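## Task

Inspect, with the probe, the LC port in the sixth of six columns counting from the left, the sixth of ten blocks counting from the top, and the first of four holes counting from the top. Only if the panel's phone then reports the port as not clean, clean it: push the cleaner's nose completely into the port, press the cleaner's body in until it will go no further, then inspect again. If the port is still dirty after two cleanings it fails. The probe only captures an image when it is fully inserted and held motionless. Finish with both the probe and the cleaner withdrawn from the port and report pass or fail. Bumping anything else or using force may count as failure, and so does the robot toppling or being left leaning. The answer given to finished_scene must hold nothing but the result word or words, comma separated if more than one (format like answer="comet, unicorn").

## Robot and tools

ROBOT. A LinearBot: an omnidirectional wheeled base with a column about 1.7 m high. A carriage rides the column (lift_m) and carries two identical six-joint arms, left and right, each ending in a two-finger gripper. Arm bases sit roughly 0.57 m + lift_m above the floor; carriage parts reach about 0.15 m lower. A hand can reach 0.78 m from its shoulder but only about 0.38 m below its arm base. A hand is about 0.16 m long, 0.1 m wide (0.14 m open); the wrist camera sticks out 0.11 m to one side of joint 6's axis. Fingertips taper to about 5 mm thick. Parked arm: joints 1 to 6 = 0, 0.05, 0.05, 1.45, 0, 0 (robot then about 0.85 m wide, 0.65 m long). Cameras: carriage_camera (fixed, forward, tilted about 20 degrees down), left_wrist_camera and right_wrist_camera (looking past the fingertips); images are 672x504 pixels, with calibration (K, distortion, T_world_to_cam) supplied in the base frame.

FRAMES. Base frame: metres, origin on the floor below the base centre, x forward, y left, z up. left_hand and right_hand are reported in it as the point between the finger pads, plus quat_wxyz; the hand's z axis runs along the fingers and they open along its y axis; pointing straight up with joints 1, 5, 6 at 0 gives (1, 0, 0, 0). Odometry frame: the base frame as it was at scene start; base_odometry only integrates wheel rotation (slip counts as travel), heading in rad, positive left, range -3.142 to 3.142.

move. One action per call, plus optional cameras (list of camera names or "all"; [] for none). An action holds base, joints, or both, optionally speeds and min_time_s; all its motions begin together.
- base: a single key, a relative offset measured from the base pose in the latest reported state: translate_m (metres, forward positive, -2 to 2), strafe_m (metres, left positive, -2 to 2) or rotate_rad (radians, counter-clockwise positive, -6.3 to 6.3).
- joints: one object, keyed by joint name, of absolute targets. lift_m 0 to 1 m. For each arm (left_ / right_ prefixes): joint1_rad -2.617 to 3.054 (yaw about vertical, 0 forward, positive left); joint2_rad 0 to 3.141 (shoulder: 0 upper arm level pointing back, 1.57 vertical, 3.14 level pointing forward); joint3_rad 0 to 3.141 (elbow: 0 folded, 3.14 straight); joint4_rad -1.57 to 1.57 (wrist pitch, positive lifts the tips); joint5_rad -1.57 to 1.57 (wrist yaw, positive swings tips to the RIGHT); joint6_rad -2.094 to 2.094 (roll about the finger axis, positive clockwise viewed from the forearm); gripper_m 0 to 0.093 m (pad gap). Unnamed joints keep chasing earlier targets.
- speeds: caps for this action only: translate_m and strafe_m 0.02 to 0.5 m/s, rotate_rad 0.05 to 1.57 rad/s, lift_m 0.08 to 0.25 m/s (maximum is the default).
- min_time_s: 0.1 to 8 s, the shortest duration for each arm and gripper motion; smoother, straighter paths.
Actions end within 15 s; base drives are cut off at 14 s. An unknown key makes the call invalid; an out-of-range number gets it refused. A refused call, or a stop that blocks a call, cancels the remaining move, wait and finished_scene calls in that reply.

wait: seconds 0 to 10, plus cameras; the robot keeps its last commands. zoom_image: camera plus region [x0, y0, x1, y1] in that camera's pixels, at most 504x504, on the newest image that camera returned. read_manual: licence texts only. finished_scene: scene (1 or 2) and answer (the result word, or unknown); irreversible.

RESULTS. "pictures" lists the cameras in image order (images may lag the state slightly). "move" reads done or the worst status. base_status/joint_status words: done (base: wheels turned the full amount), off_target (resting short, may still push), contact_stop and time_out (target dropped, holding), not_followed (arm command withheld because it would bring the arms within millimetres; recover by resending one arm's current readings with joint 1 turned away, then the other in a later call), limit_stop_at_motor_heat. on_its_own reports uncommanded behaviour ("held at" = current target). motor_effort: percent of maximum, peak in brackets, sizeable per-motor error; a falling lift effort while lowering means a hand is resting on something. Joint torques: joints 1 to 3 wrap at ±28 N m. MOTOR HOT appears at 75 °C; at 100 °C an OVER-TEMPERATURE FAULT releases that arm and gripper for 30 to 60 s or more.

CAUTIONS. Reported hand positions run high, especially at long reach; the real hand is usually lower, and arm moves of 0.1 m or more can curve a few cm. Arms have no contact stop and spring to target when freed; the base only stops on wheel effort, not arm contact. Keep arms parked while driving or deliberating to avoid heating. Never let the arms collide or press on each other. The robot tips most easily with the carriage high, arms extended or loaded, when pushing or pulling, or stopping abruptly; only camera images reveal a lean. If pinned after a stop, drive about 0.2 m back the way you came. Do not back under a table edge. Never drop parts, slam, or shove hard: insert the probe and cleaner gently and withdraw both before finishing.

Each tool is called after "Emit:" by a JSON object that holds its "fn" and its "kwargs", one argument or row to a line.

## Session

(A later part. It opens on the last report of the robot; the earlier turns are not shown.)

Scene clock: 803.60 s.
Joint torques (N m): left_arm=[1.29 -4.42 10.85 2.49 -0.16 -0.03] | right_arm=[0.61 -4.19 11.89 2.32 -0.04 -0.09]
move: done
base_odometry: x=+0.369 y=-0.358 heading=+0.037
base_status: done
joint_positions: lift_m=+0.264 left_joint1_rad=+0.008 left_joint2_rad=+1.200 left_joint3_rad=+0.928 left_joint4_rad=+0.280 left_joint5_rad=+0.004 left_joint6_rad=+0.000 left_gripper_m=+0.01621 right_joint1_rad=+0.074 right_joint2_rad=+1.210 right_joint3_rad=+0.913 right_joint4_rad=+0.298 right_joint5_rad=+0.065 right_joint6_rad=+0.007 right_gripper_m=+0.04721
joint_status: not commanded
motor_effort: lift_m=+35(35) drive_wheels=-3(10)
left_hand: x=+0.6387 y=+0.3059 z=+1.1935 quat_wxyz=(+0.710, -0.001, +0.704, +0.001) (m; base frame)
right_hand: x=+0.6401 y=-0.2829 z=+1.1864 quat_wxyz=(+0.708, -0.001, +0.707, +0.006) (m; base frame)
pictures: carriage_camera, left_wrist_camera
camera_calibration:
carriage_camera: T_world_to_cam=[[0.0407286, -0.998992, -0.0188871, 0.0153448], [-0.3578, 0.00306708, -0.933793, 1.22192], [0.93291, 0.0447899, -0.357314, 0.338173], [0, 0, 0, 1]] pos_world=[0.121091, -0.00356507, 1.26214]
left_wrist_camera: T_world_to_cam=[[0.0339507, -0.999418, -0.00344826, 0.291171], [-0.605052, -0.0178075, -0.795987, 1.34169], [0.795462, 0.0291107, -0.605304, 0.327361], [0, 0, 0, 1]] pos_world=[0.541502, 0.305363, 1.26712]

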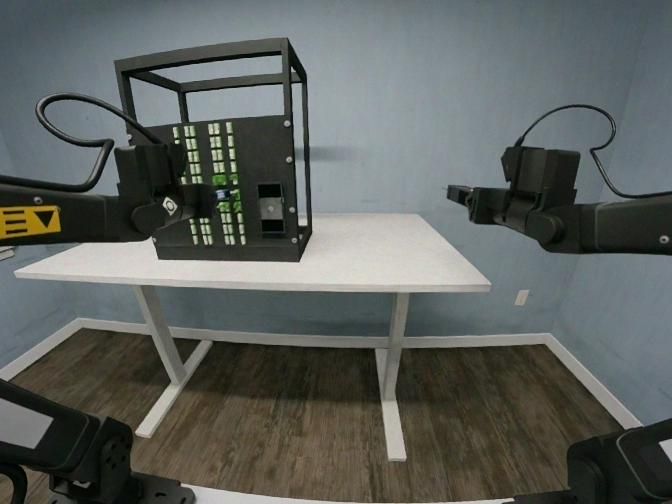

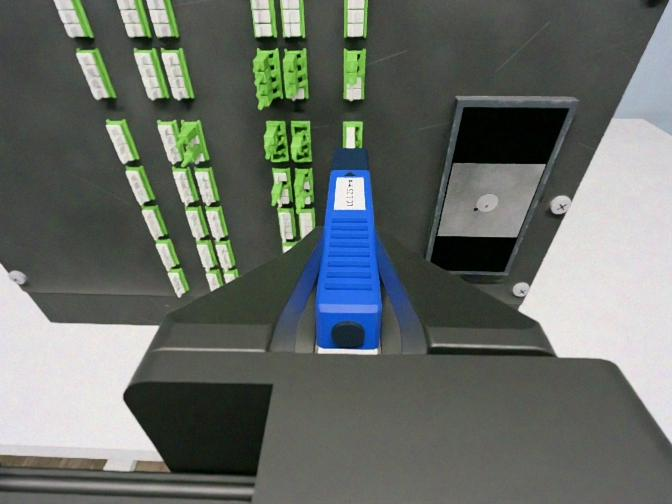

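Emit:
{"fn": "move", "kwargs": {
  "base": {"translate_m":0.004},
  "speeds": {"translate_m":0.03},
  "cameras": []
}}

Emit:
{"fn": "move", "kwargs": {
  "base": {"translate_m":0.004},
  "speeds": {"translate_m":0.03},
  "cameras": ["left_wrist_camera","carriage_camera"]
}}

Emit:
{"fn": "zoom_image", "kwargs": {
  "camera": "left_wrist_camera",
  "region": [330, 115, 370, 155]
}}

Emit:
{"fn": "zoom_image", "kwargs": {
  "camera": "carriage_camera",
  "region": [220, 175, 250, 205]
}}

Scene clock: 811.27 s.
Joint torques (N m): left_arm=[1.37 -4.36 10.56 2.49 -0.16 -0.02] | right_arm=[0.59 -4.25 12.07 2.34 -0.03 -0.08]
move: done
base_odometry: x=+0.373 y=-0.358 heading=+0.037
base_status: done
joint_positions: lift_m=+0.264 left_joint1_rad=+0.008 left_joint2_rad=+1.199 left_joint3_rad=+0.928 left_joint4_rad=+0.279 left_joint5_rad=+0.004 left_joint6_rad=+0.000 left_gripper_m=+0.01621 right_joint1_rad=+0.074 right_joint2_rad=+1.210 right_joint3_rad=+0.913 right_joint4_rad=+0.298 right_joint5_rad=+0.065 right_joint6_rad=+0.007 right_gripper_m=+0.04721
joint_status: not commanded
motor_effort: lift_m=+35(35) drive_wheels=+0(9)
left_hand: x=+0.6383 y=+0.3059 z=+1.1939 quat_wxyz=(+0.710, -0.001, +0.704, +0.001) (m; base frame)
right_hand: x=+0.6401 y=-0.2829 z=+1.1864 quat_wxyz=(+0.708, -0.001, +0.707, +0.006) (m; base frame)
pictures: none
No camera images: "cameras" was empty.

Scene clock: 812.13 s.
Joint torques (N m): left_arm=[1.26 -4.36 10.73 2.53 -0.17 -0.03] | right_arm=[0.65 -4.23 12.12 2.33 -0.03 -0.09]
move: done
base_odometry: x=+0.377 y=-0.358 heading=+0.037
base_status: done
joint_positions: lift_m=+0.264 left_joint1_rad=+0.008 left_joint2_rad=+1.198 left_joint3_rad=+0.928 left_joint4_rad=+0.277 left_joint5_rad=+0.004 left_joint6_rad=+0.000 left_gripper_m=+0.01621 right_joint1_rad=+0.074 right_joint2_rad=+1.210 right_joint3_rad=+0.913 right_joint4_rad=+0.298 right_joint5_rad=+0.065 right_joint6_rad=+0.007 right_gripper_m=+0.04721
joint_status: not commanded
motor_effort: lift_m=+35(35) drive_wheels=+1(8)
left_hand: x=+0.6382 y=+0.3059 z=+1.1934 quat_wxyz=(+0.710, -0.001, +0.705, +0.001) (m; base frame)
right_hand: x=+0.6401 y=-0.2829 z=+1.1864 quat_wxyz=(+0.708, -0.001, +0.707, +0.006) (m; base frame)
pictures: carriage_camera, left_wrist_camera
camera_calibration:
carriage_camera: T_world_to_cam=[[0.0407286, -0.998992, -0.0188871, 0.0153448], [-0.3578, 0.00306708, -0.933793, 1.22192], [0.93291, 0.0447899, -0.357314, 0.338173], [0, 0, 0, 1]] pos_world=[0.121091, -0.00356507, 1.26214]
left_wrist_camera: T_world_to_cam=[[0.0339454, -0.999418, -0.00349915, 0.291248], [-0.606246, -0.0178076, -0.795078, 1.341], [0.794552, 0.0291106, -0.606498, 0.329605], [0, 0, 0, 1]] pos_world=[0.541199, 0.305363, 1.26712]

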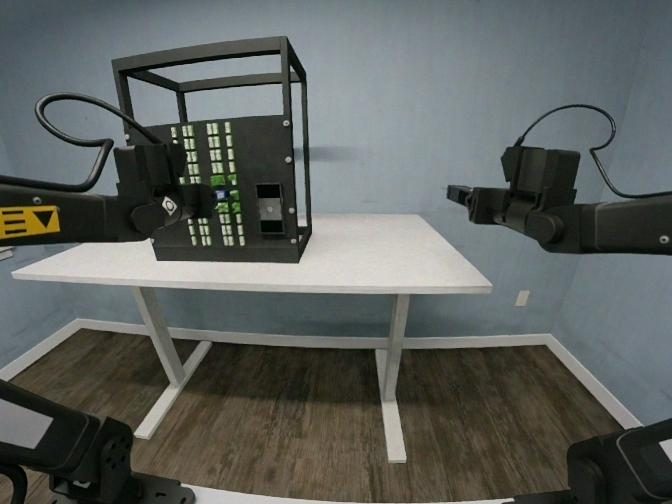

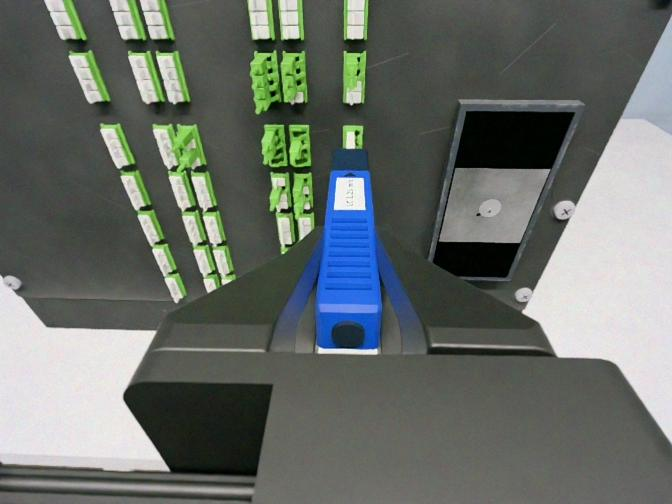

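Scaled by 12.600 from the camera's 672x504 image, which has a finer 960x720 frame.

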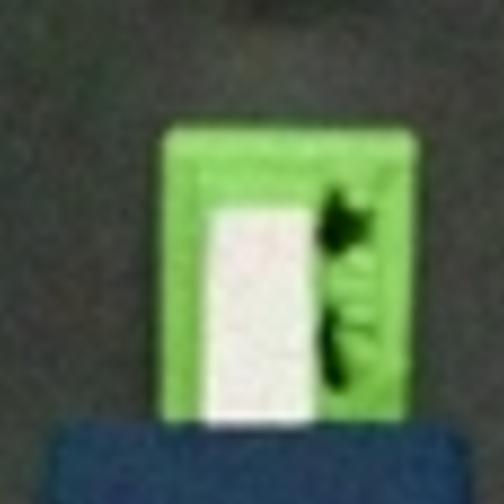

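Scaled by 16.800 from the camera's 672x504 image, which has a finer 960x720 frame.

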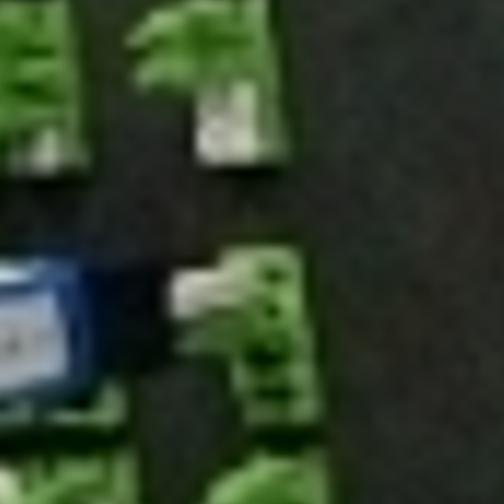

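Emit:
{"fn": "move", "kwargs": {
  "base": {"translate_m":0.005},
  "speeds": {"translate_m":0.03},
  "cameras": ["left_wrist_camera"]
}}

Emit:
{"fn": "zoom_image", "kwargs": {
  "camera": "left_wrist_camera",
  "region": [310, 110, 390, 190]
}}

Emit:
{"fn": "move", "kwargs": {
  "base": {"translate_m":0.005},
  "speeds": {"translate_m":0.03},
  "cameras": ["left_wrist_camera"]
}}

Emit:
{"fn": "zoom_image", "kwargs": {
  "camera": "left_wrist_camera",
  "region": [310, 110, 390, 190]
}}

Scene clock: 818.97 s.
Joint torques (N m): left_arm=[1.21 -3.82 10.58 2.59 -0.15 -0.02] | right_arm=[0.43 -4.3 12.14 2.33 -0.03 -0.08]
move: done
base_odometry: x=+0.382 y=-0.358 heading=+0.037
base_status: done
joint_positions: lift_m=+0.264 left_joint1_rad=+0.008 left_joint2_rad=+1.195 left_joint3_rad=+0.928 left_joint4_rad=+0.272 left_joint5_rad=+0.004 left_joint6_rad=+0.000 left_gripper_m=+0.01621 right_joint1_rad=+0.074 right_joint2_rad=+1.210 right_joint3_rad=+0.913 right_joint4_rad=+0.299 right_joint5_rad=+0.065 right_joint6_rad=+0.007 right_gripper_m=+0.04721
joint_status: not commanded
motor_effort: lift_m=+35(35) drive_wheels=+1(9)
left_hand: x=+0.6374 y=+0.3059 z=+1.1937 quat_wxyz=(+0.709, -0.001, +0.705, +0.001) (m; base frame)
right_hand: x=+0.6401 y=-0.2829 z=+1.1865 quat_wxyz=(+0.708, -0.001, +0.706, +0.006) (m; base frame)
pictures: left_wrist_camera
camera_calibration:
left_wrist_camera: T_world_to_cam=[[0.0339421, -0.999418, -0.00353805, 0.291324], [-0.607153, -0.0178078, -0.794385, 1.3405], [0.79386, 0.0291112, -0.607404, 0.331928], [0, 0, 0, 1]] pos_world=[0.540498, 0.305363, 1.26752]

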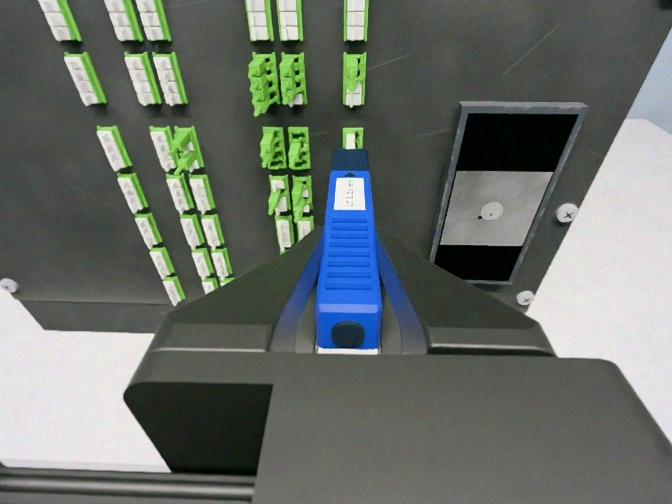

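Scaled by 6.300 from the camera's 672x504 image, which has a finer 960x720 frame.

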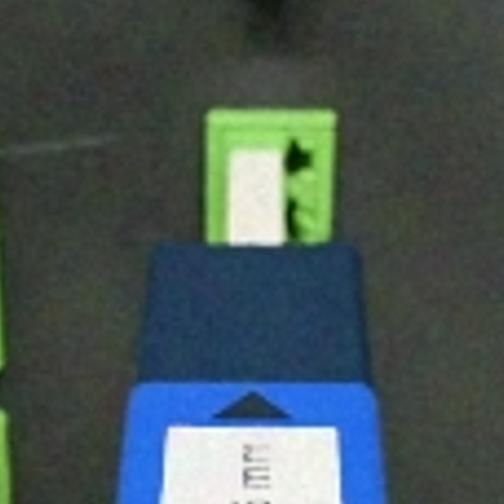

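Scene clock: 819.60 s.
Joint torques (N m): left_arm=[1.29 -2.3 10.84 2.85 -0.16 -0.03] | right_arm=[0.62 -4.18 11.99 2.3 -0.04 -0.07]
move: done
base_odometry: x=+0.387 y=-0.358 heading=+0.037
base_status: done
joint_positions: lift_m=+0.264 left_joint1_rad=+0.008 left_joint2_rad=+1.180 left_joint3_rad=+0.928 left_joint4_rad=+0.252 left_joint5_rad=+0.004 left_joint6_rad=+0.000 left_gripper_m=+0.01621 right_joint1_rad=+0.074 right_joint2_rad=+1.210 right_joint3_rad=+0.913 right_joint4_rad=+0.299 right_joint5_rad=+0.065 right_joint6_rad=+0.007 right_gripper_m=+0.04721
joint_status: not commanded
motor_effort: lift_m=+35(35) drive_wheels=+1(12)
left_hand: x=+0.6339 y=+0.3058 z=+1.1945 quat_wxyz=(+0.707, -0.001, +0.707, +0.001) (m; base frame)
right_hand: x=+0.6401 y=-0.2829 z=+1.1865 quat_wxyz=(+0.708, -0.001, +0.706, +0.006) (m; base frame)
pictures: left_wrist_camera
camera_calibration:
left_wrist_camera: T_world_to_cam=[[0.0339237, -0.999417, -0.00373102, 0.29159], [-0.611738, -0.0178121, -0.79086, 1.33771], [0.790333, 0.0291113, -0.611986, 0.342956], [0, 0, 0, 1]] pos_world=[0.537388, 0.305263, 1.26891]

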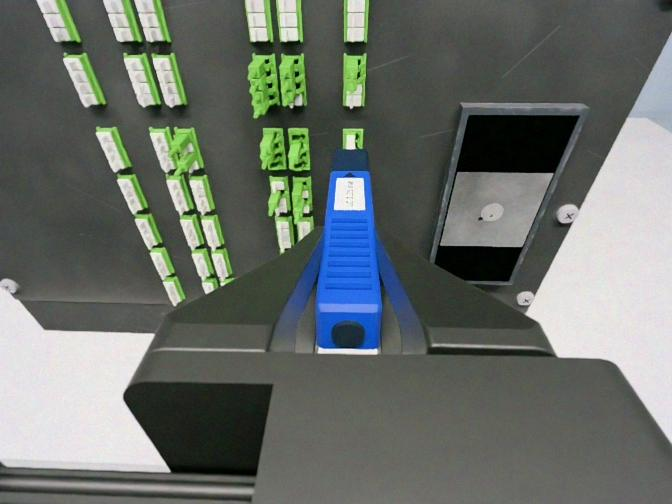

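Scaled by 6.300 from the camera's 672x504 image, which has a finer 960x720 frame.

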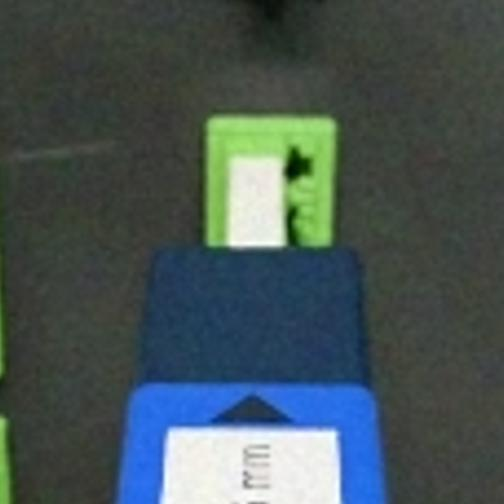

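Emit:
{"fn": "move", "kwargs": {
  "base": {"translate_m":0.008},
  "speeds": {"translate_m":0.03},
  "cameras": ["left_wrist_camera"]
}}

Emit:
{"fn": "zoom_image", "kwargs": {
  "camera": "left_wrist_camera",
  "region": [310, 110, 390, 190]
}}

Scene clock: 825.17 s.
Joint torques (N m): left_arm=[1.28 -0.01 10.59 3.25 -0.16 -0.03] | right_arm=[0.61 -4.22 12.05 2.32 -0.03 -0.08]
move: done
base_odometry: x=+0.395 y=-0.358 heading=+0.036
base_status: done
joint_positions: lift_m=+0.264 left_joint1_rad=+0.008 left_joint2_rad=+1.159 left_joint3_rad=+0.928 left_joint4_rad=+0.216 left_joint5_rad=+0.004 left_joint6_rad=+0.000 left_gripper_m=+0.01621 right_joint1_rad=+0.074 right_joint2_rad=+1.210 right_joint3_rad=+0.913 right_joint4_rad=+0.299 right_joint5_rad=+0.065 right_joint6_rad=+0.007 right_gripper_m=+0.04721
joint_status: not commanded
motor_effort: lift_m=+35(35) drive_wheels=+3(7)
left_hand: x=+0.6287 y=+0.3058 z=+1.1941 quat_wxyz=(+0.702, -0.001, +0.712, +0.001) (m; base frame)
right_hand: x=+0.6401 y=-0.2829 z=+1.1865 quat_wxyz=(+0.708, -0.001, +0.706, +0.006) (m; base frame)
pictures: left_wrist_camera
camera_calibration:
left_wrist_camera: T_world_to_cam=[[0.0338452, -0.999419, -0.00408249, 0.292222], [-0.62307, -0.017906, -0.781961, 1.33074], [0.781434, 0.0290093, -0.623314, 0.36598], [0, 0, 0, 1]] pos_world=[0.533266, 0.305263, 1.2699]

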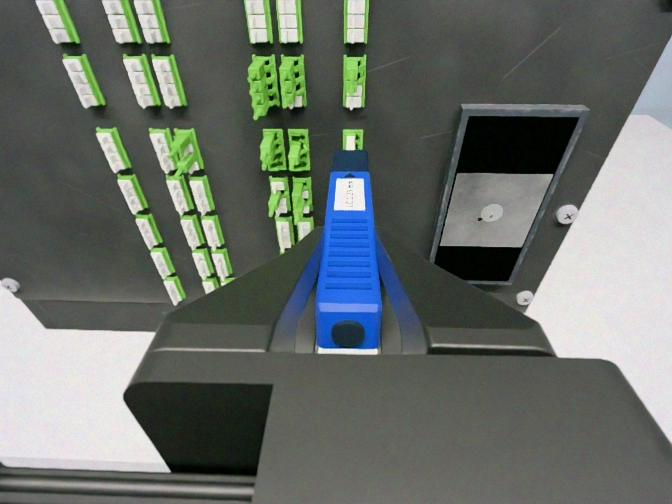

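Scaled by 6.300 from the camera's 672x504 image, which has a finer 960x720 frame.

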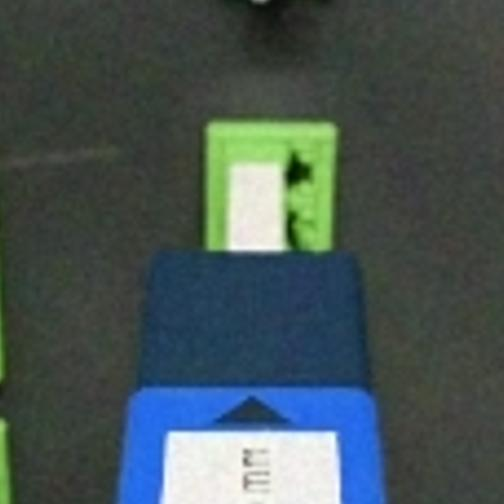

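Emit:
{"fn": "move", "kwargs": {
  "joints": {"left_joint4_rad":0.33},
  "min_time_s": 1,
  "cameras": []
}}

Emit:
{"fn": "move", "kwargs": {
  "base": {"translate_m":0.005},
  "speeds": {"translate_m":0.03},
  "cameras": ["left_wrist_camera"]
}}

Emit:
{"fn": "zoom_image", "kwargs": {
  "camera": "left_wrist_camera",
  "region": [310, 110, 390, 190]
}}

Scene clock: 839.27 s.
Joint torques (N m): left_arm=[1.29 0.05 10.73 3.68 -0.16 -0.02] | right_arm=[0.64 -4.26 12.03 2.34 -0.04 -0.09]
move: off_target
base_odometry: x=+0.395 y=-0.358 heading=+0.036
base_status: not commanded
joint_positions: lift_m=+0.264 left_joint1_rad=+0.008 left_joint2_rad=+1.159 left_joint3_rad=+0.928 left_joint4_rad=+0.219 left_joint5_rad=+0.004 left_joint6_rad=+0.000 left_gripper_m=+0.01621 right_joint1_rad=+0.074 right_joint2_rad=+1.210 right_joint3_rad=+0.913 right_joint4_rad=+0.299 right_joint5_rad=+0.065 right_joint6_rad=+0.007 right_gripper_m=+0.04721
joint_status: left_joint4_rad off_target (ended at +0.220, target +0.330)
motor_effort: lift_m=+35(35) drive_wheels=+3(3)
left_hand: x=+0.6287 y=+0.3058 z=+1.1949 quat_wxyz=(+0.703, -0.001, +0.711, +0.001) (m; base frame)
right_hand: x=+0.6401 y=-0.2829 z=+1.1865 quat_wxyz=(+0.708, -0.001, +0.706, +0.006) (m; base frame)
pictures: none
No camera images: "cameras" was empty.

Scene clock: 839.90 s.
Joint torques (N m): left_arm=[1.28 1.51 10.71 3.89 -0.16 -0.03] | right_arm=[0.59 -4.34 11.96 2.37 -0.03 -0.09]
move: done
base_odometry: x=+0.400 y=-0.358 heading=+0.036
base_status: done
joint_positions: lift_m=+0.264 left_joint1_rad=+0.008 left_joint2_rad=+1.145 left_joint3_rad=+0.928 left_joint4_rad=+0.202 left_joint5_rad=+0.004 left_joint6_rad=+0.000 left_gripper_m=+0.01621 right_joint1_rad=+0.074 right_joint2_rad=+1.210 right_joint3_rad=+0.913 right_joint4_rad=+0.299 right_joint5_rad=+0.065 right_joint6_rad=+0.007 right_gripper_m=+0.04721
joint_status: not commanded
motor_effort: lift_m=+35(35) drive_wheels=+4(10)
left_hand: x=+0.6253 y=+0.3058 z=+1.1961 quat_wxyz=(+0.702, -0.001, +0.712, +0.001) (m; base frame)
right_hand: x=+0.6401 y=-0.2829 z=+1.1865 quat_wxyz=(+0.708, -0.001, +0.706, +0.006) (m; base frame)
pictures: left_wrist_camera
camera_calibration:
left_wrist_camera: T_world_to_cam=[[0.0338463, -0.999419, -0.00409638, 0.292362], [-0.623399, -0.017908, -0.781698, 1.33003], [0.781171, 0.0290113, -0.623643, 0.370442], [0, 0, 0, 1]] pos_world=[0.529865, 0.305263, 1.2719]

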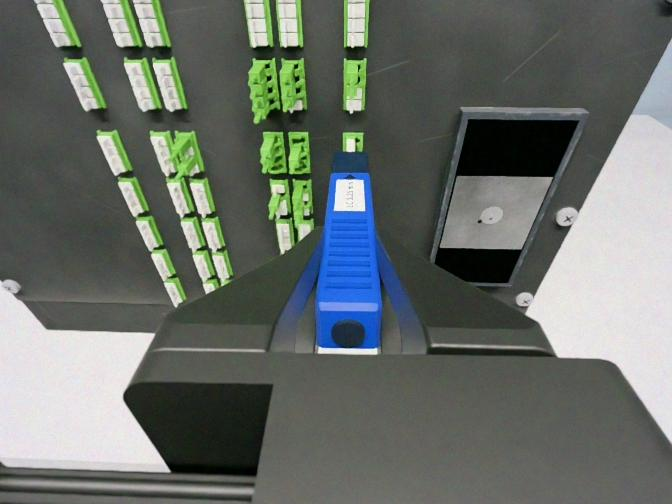

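Scaled by 6.300 from the camera's 672x504 image, which has a finer 960x720 frame.

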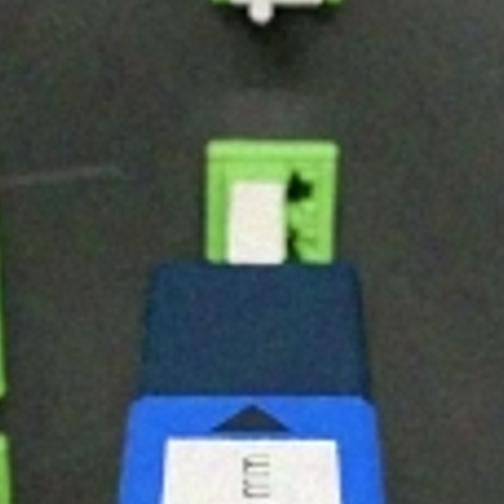

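Emit:
{"fn": "move", "kwargs": {
  "joints": {"left_gripper_m":0.010},
  "cameras": []
}}

Emit:
{"fn": "move", "kwargs": {
  "base": {"translate_m":0.006},
  "speeds": {"translate_m":0.03},
  "cameras": ["left_wrist_camera","carriage_camera"]
}}

Emit:
{"fn": "zoom_image", "kwargs": {
  "camera": "left_wrist_camera",
  "region": [310, 110, 390, 190]
}}

Emit:
{"fn": "zoom_image", "kwargs": {
  "camera": "carriage_camera",
  "region": [200, 165, 250, 215]
}}

Scene clock: 848.13 s.
Joint torques (N m): left_arm=[1.28 1.58 10.73 3.89 -0.16 -0.02] | right_arm=[0.59 -4.26 12.01 2.33 -0.03 -0.08]
move: off_target
base_odometry: x=+0.400 y=-0.358 heading=+0.036
base_status: not commanded
joint_positions: lift_m=+0.264 left_joint1_rad=+0.008 left_joint2_rad=+1.145 left_joint3_rad=+0.928 left_joint4_rad=+0.202 left_joint5_rad=+0.004 left_joint6_rad=+0.000 left_gripper_m=+0.01621 right_joint1_rad=+0.074 right_joint2_rad=+1.210 right_joint3_rad=+0.913 right_joint4_rad=+0.299 right_joint5_rad=+0.065 right_joint6_rad=+0.007 right_gripper_m=+0.04721
joint_status: left_gripper_m off_target (ended at +0.01621, target +0.01000)
motor_effort: lift_m=+35(35) drive_wheels=+4(4)
left_hand: x=+0.6253 y=+0.3058 z=+1.1961 quat_wxyz=(+0.702, -0.001, +0.712, +0.001) (m; base frame)
right_hand: x=+0.6401 y=-0.2829 z=+1.1865 quat_wxyz=(+0.708, -0.001, +0.706, +0.006) (m; base frame)
pictures: none
No camera images: "cameras" was empty.

Scene clock: 848.73 s.
Joint torques (N m): left_arm=[1.28 3.55 10.69 4.17 -0.18 -0.02] | right_arm=[0.55 -4.33 12.03 2.26 -0.03 -0.09]
move: done
base_odometry: x=+0.405 y=-0.358 heading=+0.036
base_status: done
joint_positions: lift_m=+0.264 left_joint1_rad=+0.008 left_joint2_rad=+1.127 left_joint3_rad=+0.928 left_joint4_rad=+0.179 left_joint5_rad=+0.004 left_joint6_rad=+0.000 left_gripper_m=+0.01621 right_joint1_rad=+0.074 right_joint2_rad=+1.210 right_joint3_rad=+0.913 right_joint4_rad=+0.299 right_joint5_rad=+0.065 right_joint6_rad=+0.007 right_gripper_m=+0.04721
joint_status: not commanded
motor_effort: lift_m=+35(35) drive_wheels=+5(13)
left_hand: x=+0.6209 y=+0.3057 z=+1.1972 quat_wxyz=(+0.700, -0.001, +0.714, +0.001) (m; base frame)
right_hand: x=+0.6401 y=-0.2829 z=+1.1865 quat_wxyz=(+0.708, -0.001, +0.706, +0.006) (m; base frame)
pictures: carriage_camera, left_wrist_camera
camera_calibration:
carriage_camera: T_world_to_cam=[[0.0407286, -0.998992, -0.0188871, 0.0153448], [-0.3578, 0.00306708, -0.933793, 1.22192], [0.93291, 0.0447899, -0.357314, 0.338173], [0, 0, 0, 1]] pos_world=[0.121091, -0.00356507, 1.26214]
left_wrist_camera: T_world_to_cam=[[0.0338195, -0.999419, -0.00428956, 0.292664], [-0.627849, -0.0179061, -0.778129, 1.32657], [0.7776, 0.0290091, -0.62809, 0.382112], [0, 0, 0, 1]] pos_world=[0.525856, 0.305163, 1.2735]

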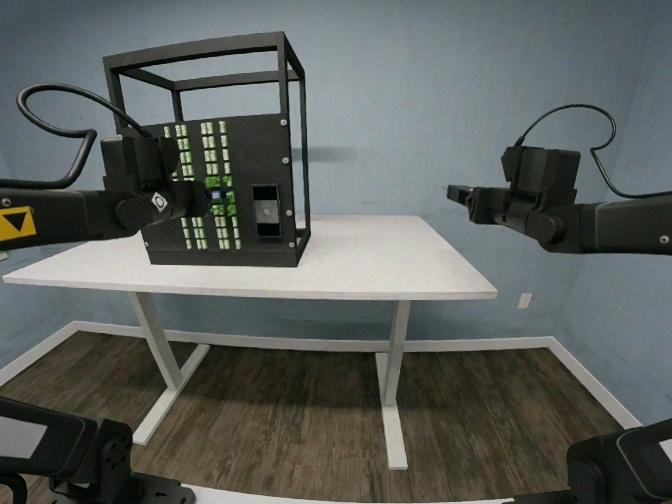

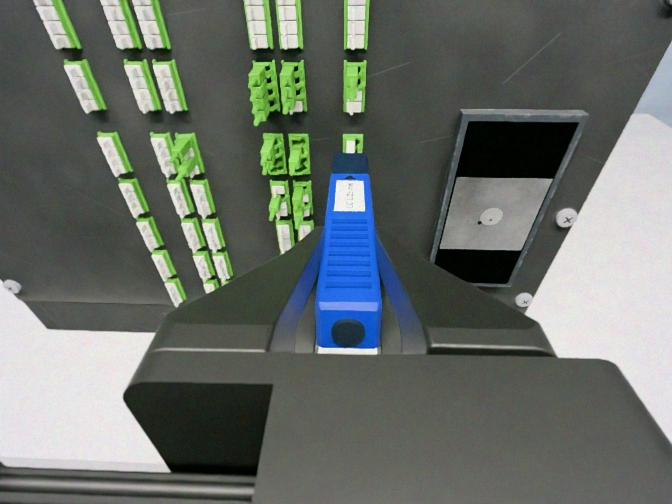

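Scaled by 6.300 from the camera's 672x504 image, which has a finer 960x720 frame.

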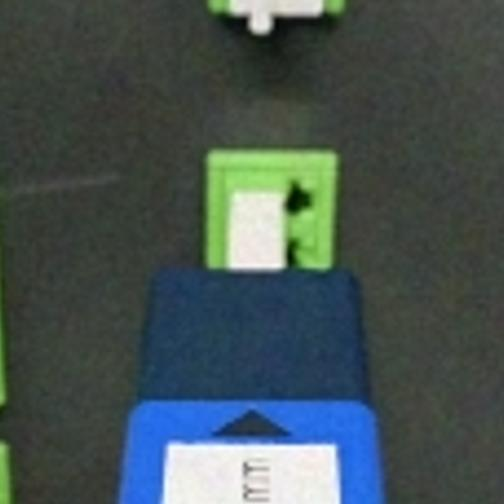

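Scaled by 10.080 from the camera's 672x504 image, which has a finer 960x720 frame.

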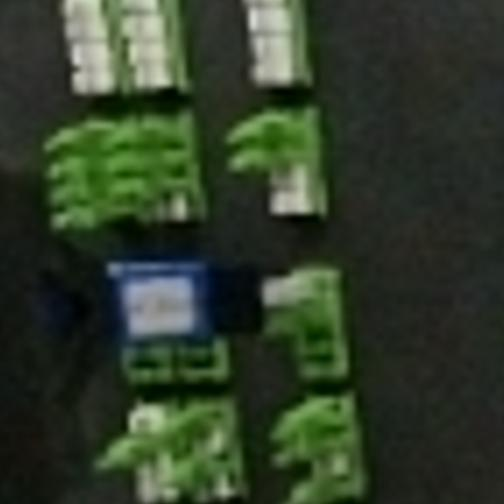

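Emit:
{"fn": "move", "kwargs": {
  "joints": {"left_joint4_rad":0.37},
  "min_time_s": 1,
  "cameras": ["left_wrist_camera"]
}}

Emit:
{"fn": "zoom_image", "kwargs": {
  "camera": "left_wrist_camera",
  "region": [310, 110, 390, 190]
}}

Emit:
{"fn": "zoom_image", "kwargs": {
  "camera": "left_wrist_camera",
  "region": [290, 230, 410, 360]
}}

Scene clock: 868.17 s.
Joint torques (N m): left_arm=[1.28 3.48 10.73 4.6 -0.16 -0.03] | right_arm=[0.61 -4.26 12.01 2.33 -0.03 -0.09]
move: off_target
base_odometry: x=+0.405 y=-0.358 heading=+0.036
base_status: not commanded
joint_positions: lift_m=+0.264 left_joint1_rad=+0.008 left_joint2_rad=+1.127 left_joint3_rad=+0.928 left_joint4_rad=+0.181 left_joint5_rad=+0.004 left_joint6_rad=+0.000 left_gripper_m=+0.01621 right_joint1_rad=+0.074 right_joint2_rad=+1.210 right_joint3_rad=+0.913 right_joint4_rad=+0.299 right_joint5_rad=+0.065 right_joint6_rad=+0.007 right_gripper_m=+0.04721
joint_status: left_joint4_rad off_target (ended at +0.181, target +0.370)
motor_effort: lift_m=+35(35) drive_wheels=+5(5)
left_hand: x=+0.6209 y=+0.3057 z=+1.1978 quat_wxyz=(+0.701, -0.001, +0.713, +0.001) (m; base frame)
right_hand: x=+0.6401 y=-0.2829 z=+1.1865 quat_wxyz=(+0.708, -0.001, +0.706, +0.006) (m; base frame)
pictures: left_wrist_camera
camera_calibration:
left_wrist_camera: T_world_to_cam=[[0.0338337, -0.999419, -0.00419997, 0.292548], [-0.625791, -0.0179082, -0.779785, 1.32785], [0.779256, 0.0290113, -0.626033, 0.378948], [0, 0, 0, 1]] pos_world=[0.52576, 0.305163, 1.2739]

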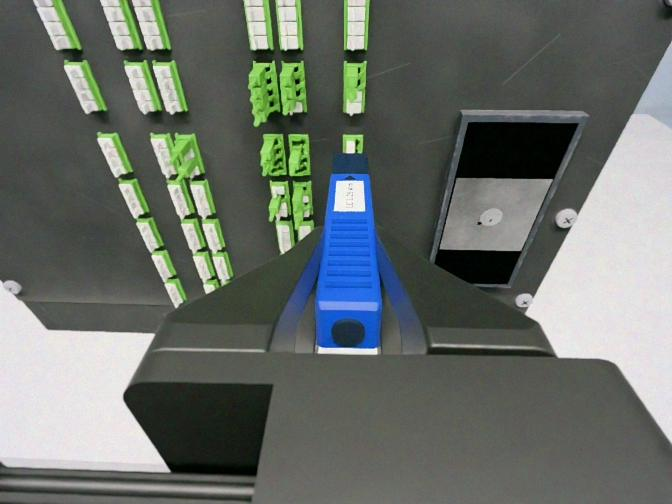

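Scaled by 6.300 from the camera's 672x504 image, which has a finer 960x720 frame.

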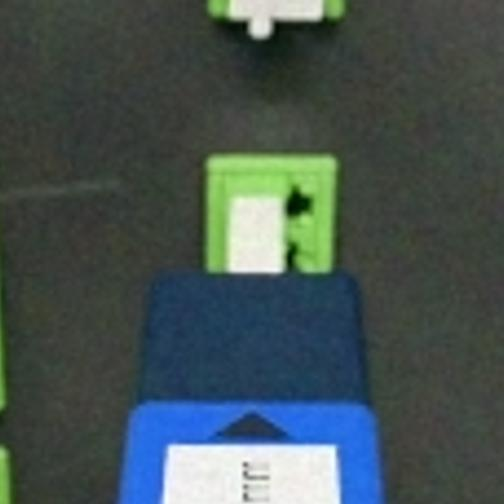

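Scaled by 3.877 from the camera's 672x504 image, which has a finer 960x720 frame.

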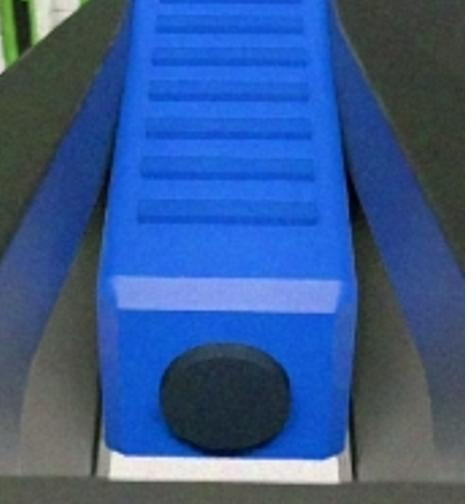

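Emit:
{"fn": "move", "kwargs": {
  "joints": {"lift_m":0.2605,"left_joint2_rad":1.24},
  "min_time_s": 1,
  "cameras": ["left_wrist_camera","carriage_camera"]
}}

Emit:
{"fn": "zoom_image", "kwargs": {
  "camera": "left_wrist_camera",
  "region": [310, 110, 390, 190]
}}

Emit:
{"fn": "zoom_image", "kwargs": {
  "camera": "carriage_camera",
  "region": [200, 165, 250, 215]
}}

Scene clock: 876.13 s.
Joint torques (N m): left_arm=[1.28 7.19 10.73 4.48 -0.16 -0.03] | right_arm=[0.62 -4.23 12 2.36 -0.03 -0.08]
move: off_target
base_odometry: x=+0.405 y=-0.358 heading=+0.036
base_status: not commanded
joint_positions: lift_m=+0.260 left_joint1_rad=+0.008 left_joint2_rad=+1.130 left_joint3_rad=+0.928 left_joint4_rad=+0.191 left_joint5_rad=+0.004 left_joint6_rad=+0.000 left_gripper_m=+0.01621 right_joint1_rad=+0.074 right_joint2_rad=+1.210 right_joint3_rad=+0.913 right_joint4_rad=+0.296 right_joint5_rad=+0.065 right_joint6_rad=+0.007 right_gripper_m=+0.04721
joint_status: left_joint2_rad off_target (ended at +1.130, target +1.240); the others done
motor_effort: lift_m=+36(38) drive_wheels=+5(5)
left_hand: x=+0.6216 y=+0.3057 z=+1.1957 quat_wxyz=(+0.703, -0.001, +0.711, +0.001) (m; base frame)
right_hand: x=+0.6401 y=-0.2829 z=+1.1824 quat_wxyz=(+0.707, -0.001, +0.707, +0.006) (m; base frame)
pictures: carriage_camera, left_wrist_camera
camera_calibration:
carriage_camera: T_world_to_cam=[[0.0407286, -0.998992, -0.0188871, 0.0152806], [-0.3578, 0.00306708, -0.933793, 1.21874], [0.93291, 0.0447899, -0.357314, 0.336958], [0, 0, 0, 1]] pos_world=[0.121091, -0.00356507, 1.25874]
left_wrist_camera: T_world_to_cam=[[0.0338603, -0.999419, -0.00396588, 0.292221], [-0.620389, -0.0179074, -0.784089, 1.32845], [0.783563, 0.0290099, -0.620635, 0.368049], [0, 0, 0, 1]] pos_world=[0.525871, 0.305163, 1.27121]

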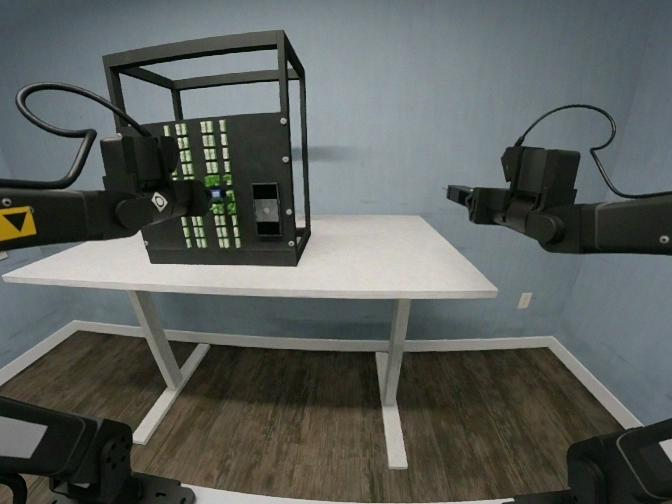

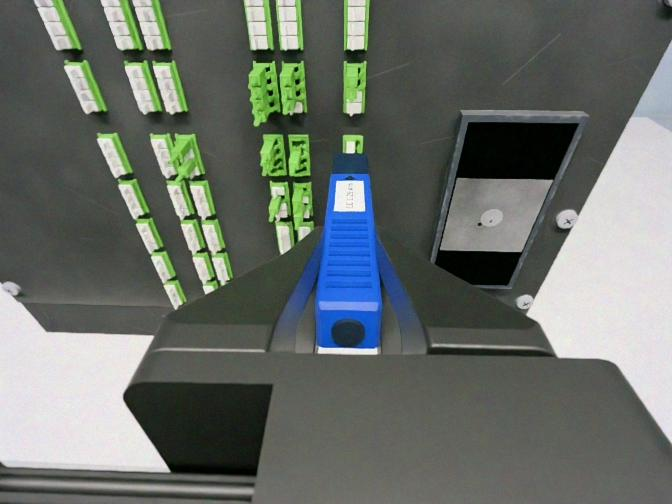

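Scaled by 6.300 from the camera's 672x504 image, which has a finer 960x720 frame.

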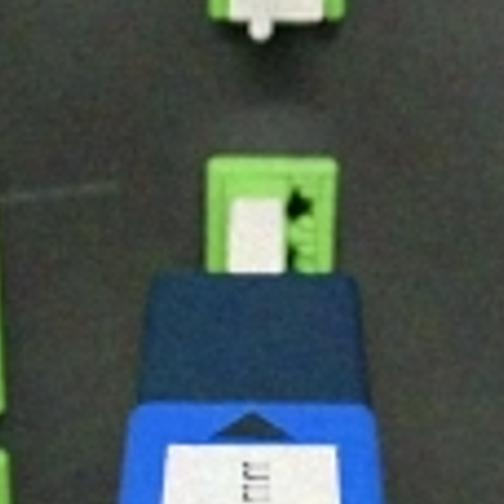

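Scaled by 10.080 from the camera's 672x504 image, which has a finer 960x720 frame.

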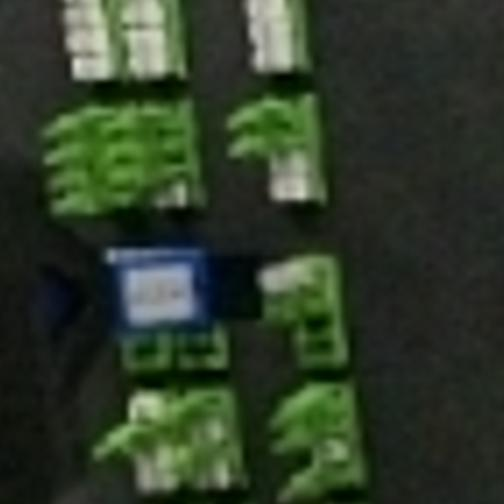

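Emit:
{"fn": "move", "kwargs": {
  "joints": {"lift_m":0.264,"left_joint2_rad":1.2,"left_joint4_rad":0.29},
  "base": {"translate_m":-0.02},
  "speeds": {"translate_m":0.03},
  "min_time_s": 0.6,
  "cameras": ["left_wrist_camera"]
}}

Emit:
{"fn": "zoom_image", "kwargs": {
  "camera": "left_wrist_camera",
  "region": [310, 110, 390, 190]
}}

Emit:
{"fn": "move", "kwargs": {
  "base": {"translate_m":-0.04},
  "speeds": {"translate_m":0.05},
  "cameras": ["left_wrist_camera","carriage_camera"]
}}

Emit:
{"fn": "zoom_image", "kwargs": {
  "camera": "left_wrist_camera",
  "region": [290, 90, 410, 220]
}}

Scene clock: 885.23 s.
Joint torques (N m): left_arm=[1.31 -2.65 10.71 2.77 -0.16 -0.02] | right_arm=[0.68 -4.41 12.01 2.29 -0.03 -0.09]
move: done
base_odometry: x=+0.385 y=-0.359 heading=+0.036
base_status: done
joint_positions: lift_m=+0.264 left_joint1_rad=+0.008 left_joint2_rad=+1.183 left_joint3_rad=+0.928 left_joint4_rad=+0.255 left_joint5_rad=+0.004 left_joint6_rad=+0.000 left_gripper_m=+0.01621 right_joint1_rad=+0.074 right_joint2_rad=+1.211 right_joint3_rad=+0.913 right_joint4_rad=+0.299 right_joint5_rad=+0.065 right_joint6_rad=+0.007 right_gripper_m=+0.04721
joint_status: all done
motor_effort: lift_m=+34(39) drive_wheels=+0(6)
left_hand: x=+0.6347 y=+0.3058 z=+1.1943 quat_wxyz=(+0.707, -0.001, +0.707, +0.001) (m; base frame)
right_hand: x=+0.6403 y=-0.2829 z=+1.1865 quat_wxyz=(+0.708, -0.001, +0.707, +0.006) (m; base frame)
pictures: left_wrist_camera
camera_calibration:
left_wrist_camera: T_world_to_cam=[[0.0339237, -0.999417, -0.00373102, 0.291565], [-0.611738, -0.0178121, -0.79086, 1.3379], [0.790333, 0.0291113, -0.611986, 0.342219], [0, 0, 0, 1]] pos_world=[0.538088, 0.305263, 1.26861]

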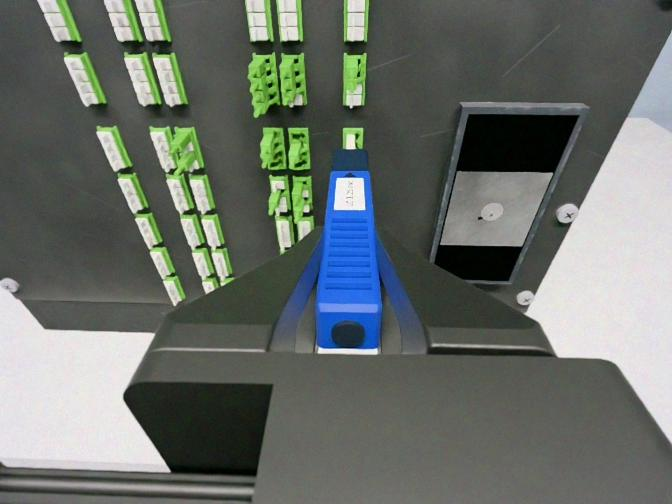

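Scaled by 6.300 from the camera's 672x504 image, which has a finer 960x720 frame.

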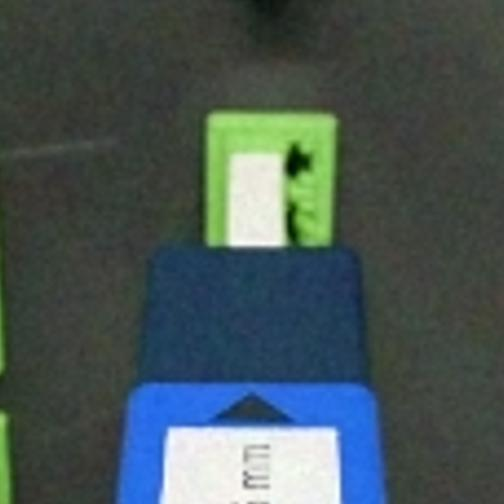

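Scene clock: 886.60 s.
Joint torques (N m): left_arm=[1.28 -4.64 10.74 2.43 -0.16 -0.02] | right_arm=[0.69 -4.4 12.01 2.33 -0.04 -0.09]
move: done
base_odometry: x=+0.346 y=-0.360 heading=+0.037
base_status: done
joint_positions: lift_m=+0.264 left_joint1_rad=+0.008 left_joint2_rad=+1.202 left_joint3_rad=+0.928 left_joint4_rad=+0.284 left_joint5_rad=+0.004 left_joint6_rad=+0.000 left_gripper_m=+0.01621 right_joint1_rad=+0.074 right_joint2_rad=+1.211 right_joint3_rad=+0.913 right_joint4_rad=+0.299 right_joint5_rad=+0.065 right_joint6_rad=+0.007 right_gripper_m=+0.04721
joint_status: not commanded
motor_effort: lift_m=+34(34) drive_wheels=+2(13)
left_hand: x=+0.6390 y=+0.3059 z=+1.1941 quat_wxyz=(+0.711, -0.001, +0.703, +0.001) (m; base frame)
right_hand: x=+0.6403 y=-0.2829 z=+1.1864 quat_wxyz=(+0.708, -0.001, +0.707, +0.006) (m; base frame)
pictures: carriage_camera, left_wrist_camera
camera_calibration:
carriage_camera: T_world_to_cam=[[0.0407286, -0.998992, -0.0188871, 0.0153486], [-0.3578, 0.00306708, -0.933793, 1.2221], [0.93291, 0.0447899, -0.357314, 0.338245], [0, 0, 0, 1]] pos_world=[0.121091, -0.00356507, 1.26234]
left_wrist_camera: T_world_to_cam=[[0.0339794, -0.999416, -0.00350698, 0.291223], [-0.603237, -0.0177116, -0.797365, 1.34279], [0.796838, 0.0292095, -0.603487, 0.324303], [0, 0, 0, 1]] pos_world=[0.541705, 0.305364, 1.26742]

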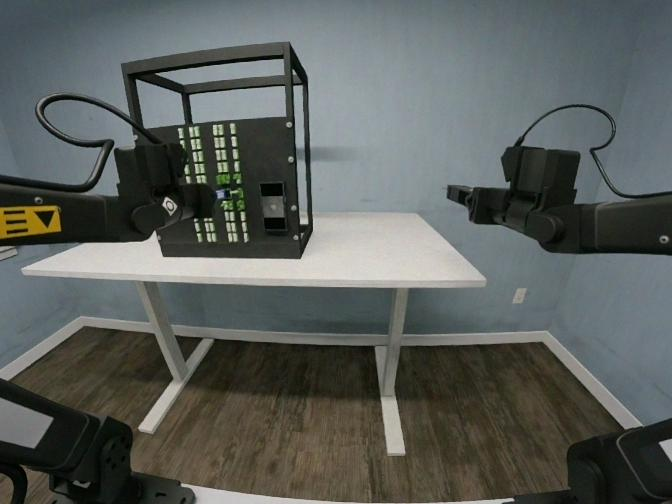

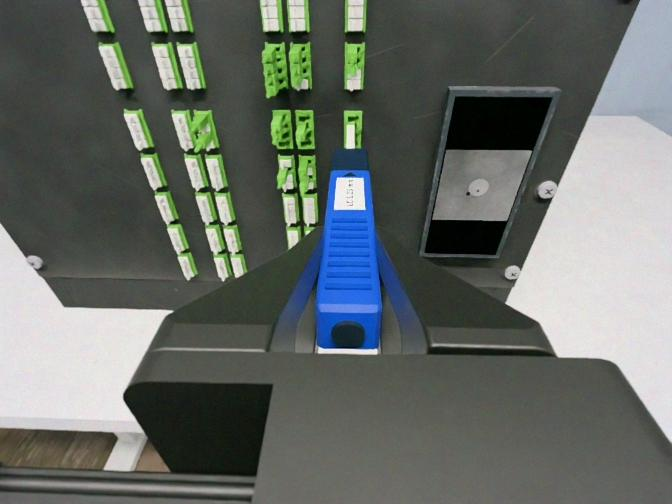

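Scaled by 3.877 from the camera's 672x504 image, which has a finer 960x720 frame.

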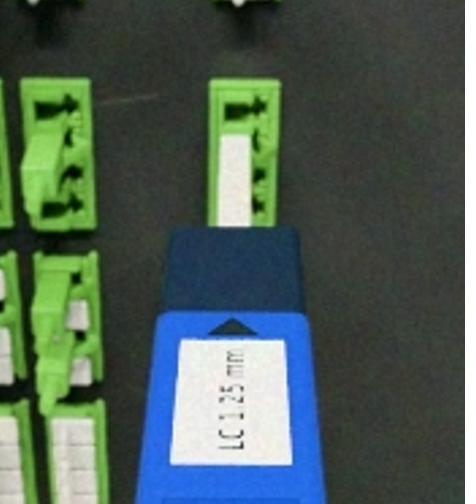

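Emit:
{"fn": "move", "kwargs": {
  "base": {"translate_m":-0.13},
  "speeds": {"translate_m":0.15},
  "cameras": []
}}

Emit:
{"fn": "move", "kwargs": {
  "base": {"strafe_m":0.588},
  "speeds": {"strafe_m":0.2},
  "joints": {"lift_m":0.262},
  "cameras": ["right_wrist_camera"]
}}

Emit:
{"fn": "zoom_image", "kwargs": {
  "camera": "right_wrist_camera",
  "region": [290, 60, 390, 140]
}}

Scene clock: 897.53 s.
Joint torques (N m): left_arm=[1.29 -4.7 10.73 2.45 -0.16 -0.03] | right_arm=[0.64 -4.33 11.99 2.39 -0.04 -0.09]
move: done
base_odometry: x=+0.216 y=-0.365 heading=+0.037
base_status: done
joint_positions: lift_m=+0.264 left_joint1_rad=+0.008 left_joint2_rad=+1.202 left_joint3_rad=+0.928 left_joint4_rad=+0.283 left_joint5_rad=+0.004 left_joint6_rad=+0.000 left_gripper_m=+0.01621 right_joint1_rad=+0.074 right_joint2_rad=+1.211 right_joint3_rad=+0.913 right_joint4_rad=+0.299 right_joint5_rad=+0.065 right_joint6_rad=+0.007 right_gripper_m=+0.04721
joint_status: not commanded
motor_effort: lift_m=+34(34) drive_wheels=-3(16)
left_hand: x=+0.6391 y=+0.3059 z=+1.1939 quat_wxyz=(+0.711, -0.001, +0.704, +0.001) (m; base frame)
right_hand: x=+0.6403 y=-0.2829 z=+1.1864 quat_wxyz=(+0.708, -0.001, +0.707, +0.006) (m; base frame)
pictures: none
No camera images: "cameras" was empty.

Scene clock: 901.57 s.
Joint torques (N m): left_arm=[1.11 -4.64 10.73 2.47 -0.17 -0.03] | right_arm=[0.5 -4.34 12.1 2.34 -0.06 -0.09]
move: done
base_odometry: x=+0.194 y=+0.223 heading=+0.037
base_status: done
joint_positions: lift_m=+0.262 left_joint1_rad=+0.010 left_joint2_rad=+1.202 left_joint3_rad=+0.928 left_joint4_rad=+0.282 left_joint5_rad=+0.004 left_joint6_rad=+0.000 left_gripper_m=+0.01621 right_joint1_rad=+0.075 right_joint2_rad=+1.211 right_joint3_rad=+0.913 right_joint4_rad=+0.297 right_joint5_rad=+0.067 right_joint6_rad=+0.007 right_gripper_m=+0.04721
joint_status: all done
motor_effort: lift_m=+35(36) drive_wheels=-4(10)
left_hand: x=+0.6390 y=+0.3068 z=+1.1916 quat_wxyz=(+0.710, -0.002, +0.704, +0.002) (m; base frame)
right_hand: x=+0.6403 y=-0.2830 z=+1.1840 quat_wxyz=(+0.707, +0.000, +0.707, +0.005) (m; base frame)
pictures: right_wrist_camera
camera_calibration:
right_wrist_camera: T_world_to_cam=[[0.0121091, -0.999831, -0.013797, -0.27533], [-0.551477, 0.00483208, -0.834176, 1.34886], [0.834102, 0.0177098, -0.551326, 0.250115], [0, 0, 0, 1]] pos_world=[0.538577, -0.28623, 1.25928]

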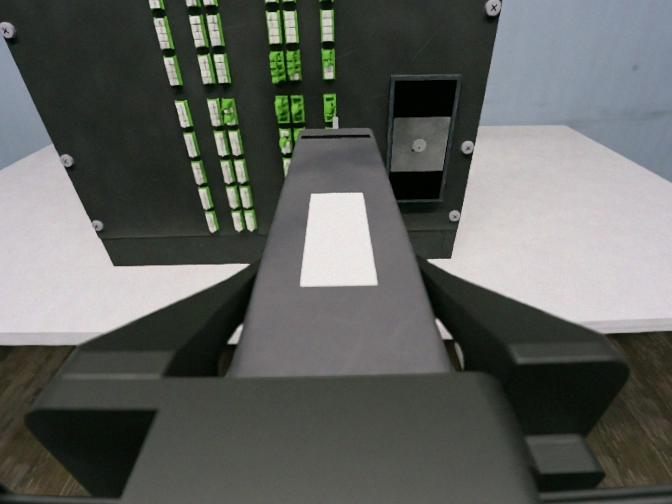

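Scaled by 5.040 from the camera's 672x504 image, which has a finer 960x720 frame.

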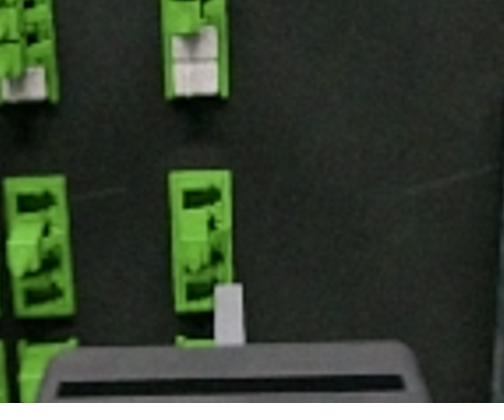

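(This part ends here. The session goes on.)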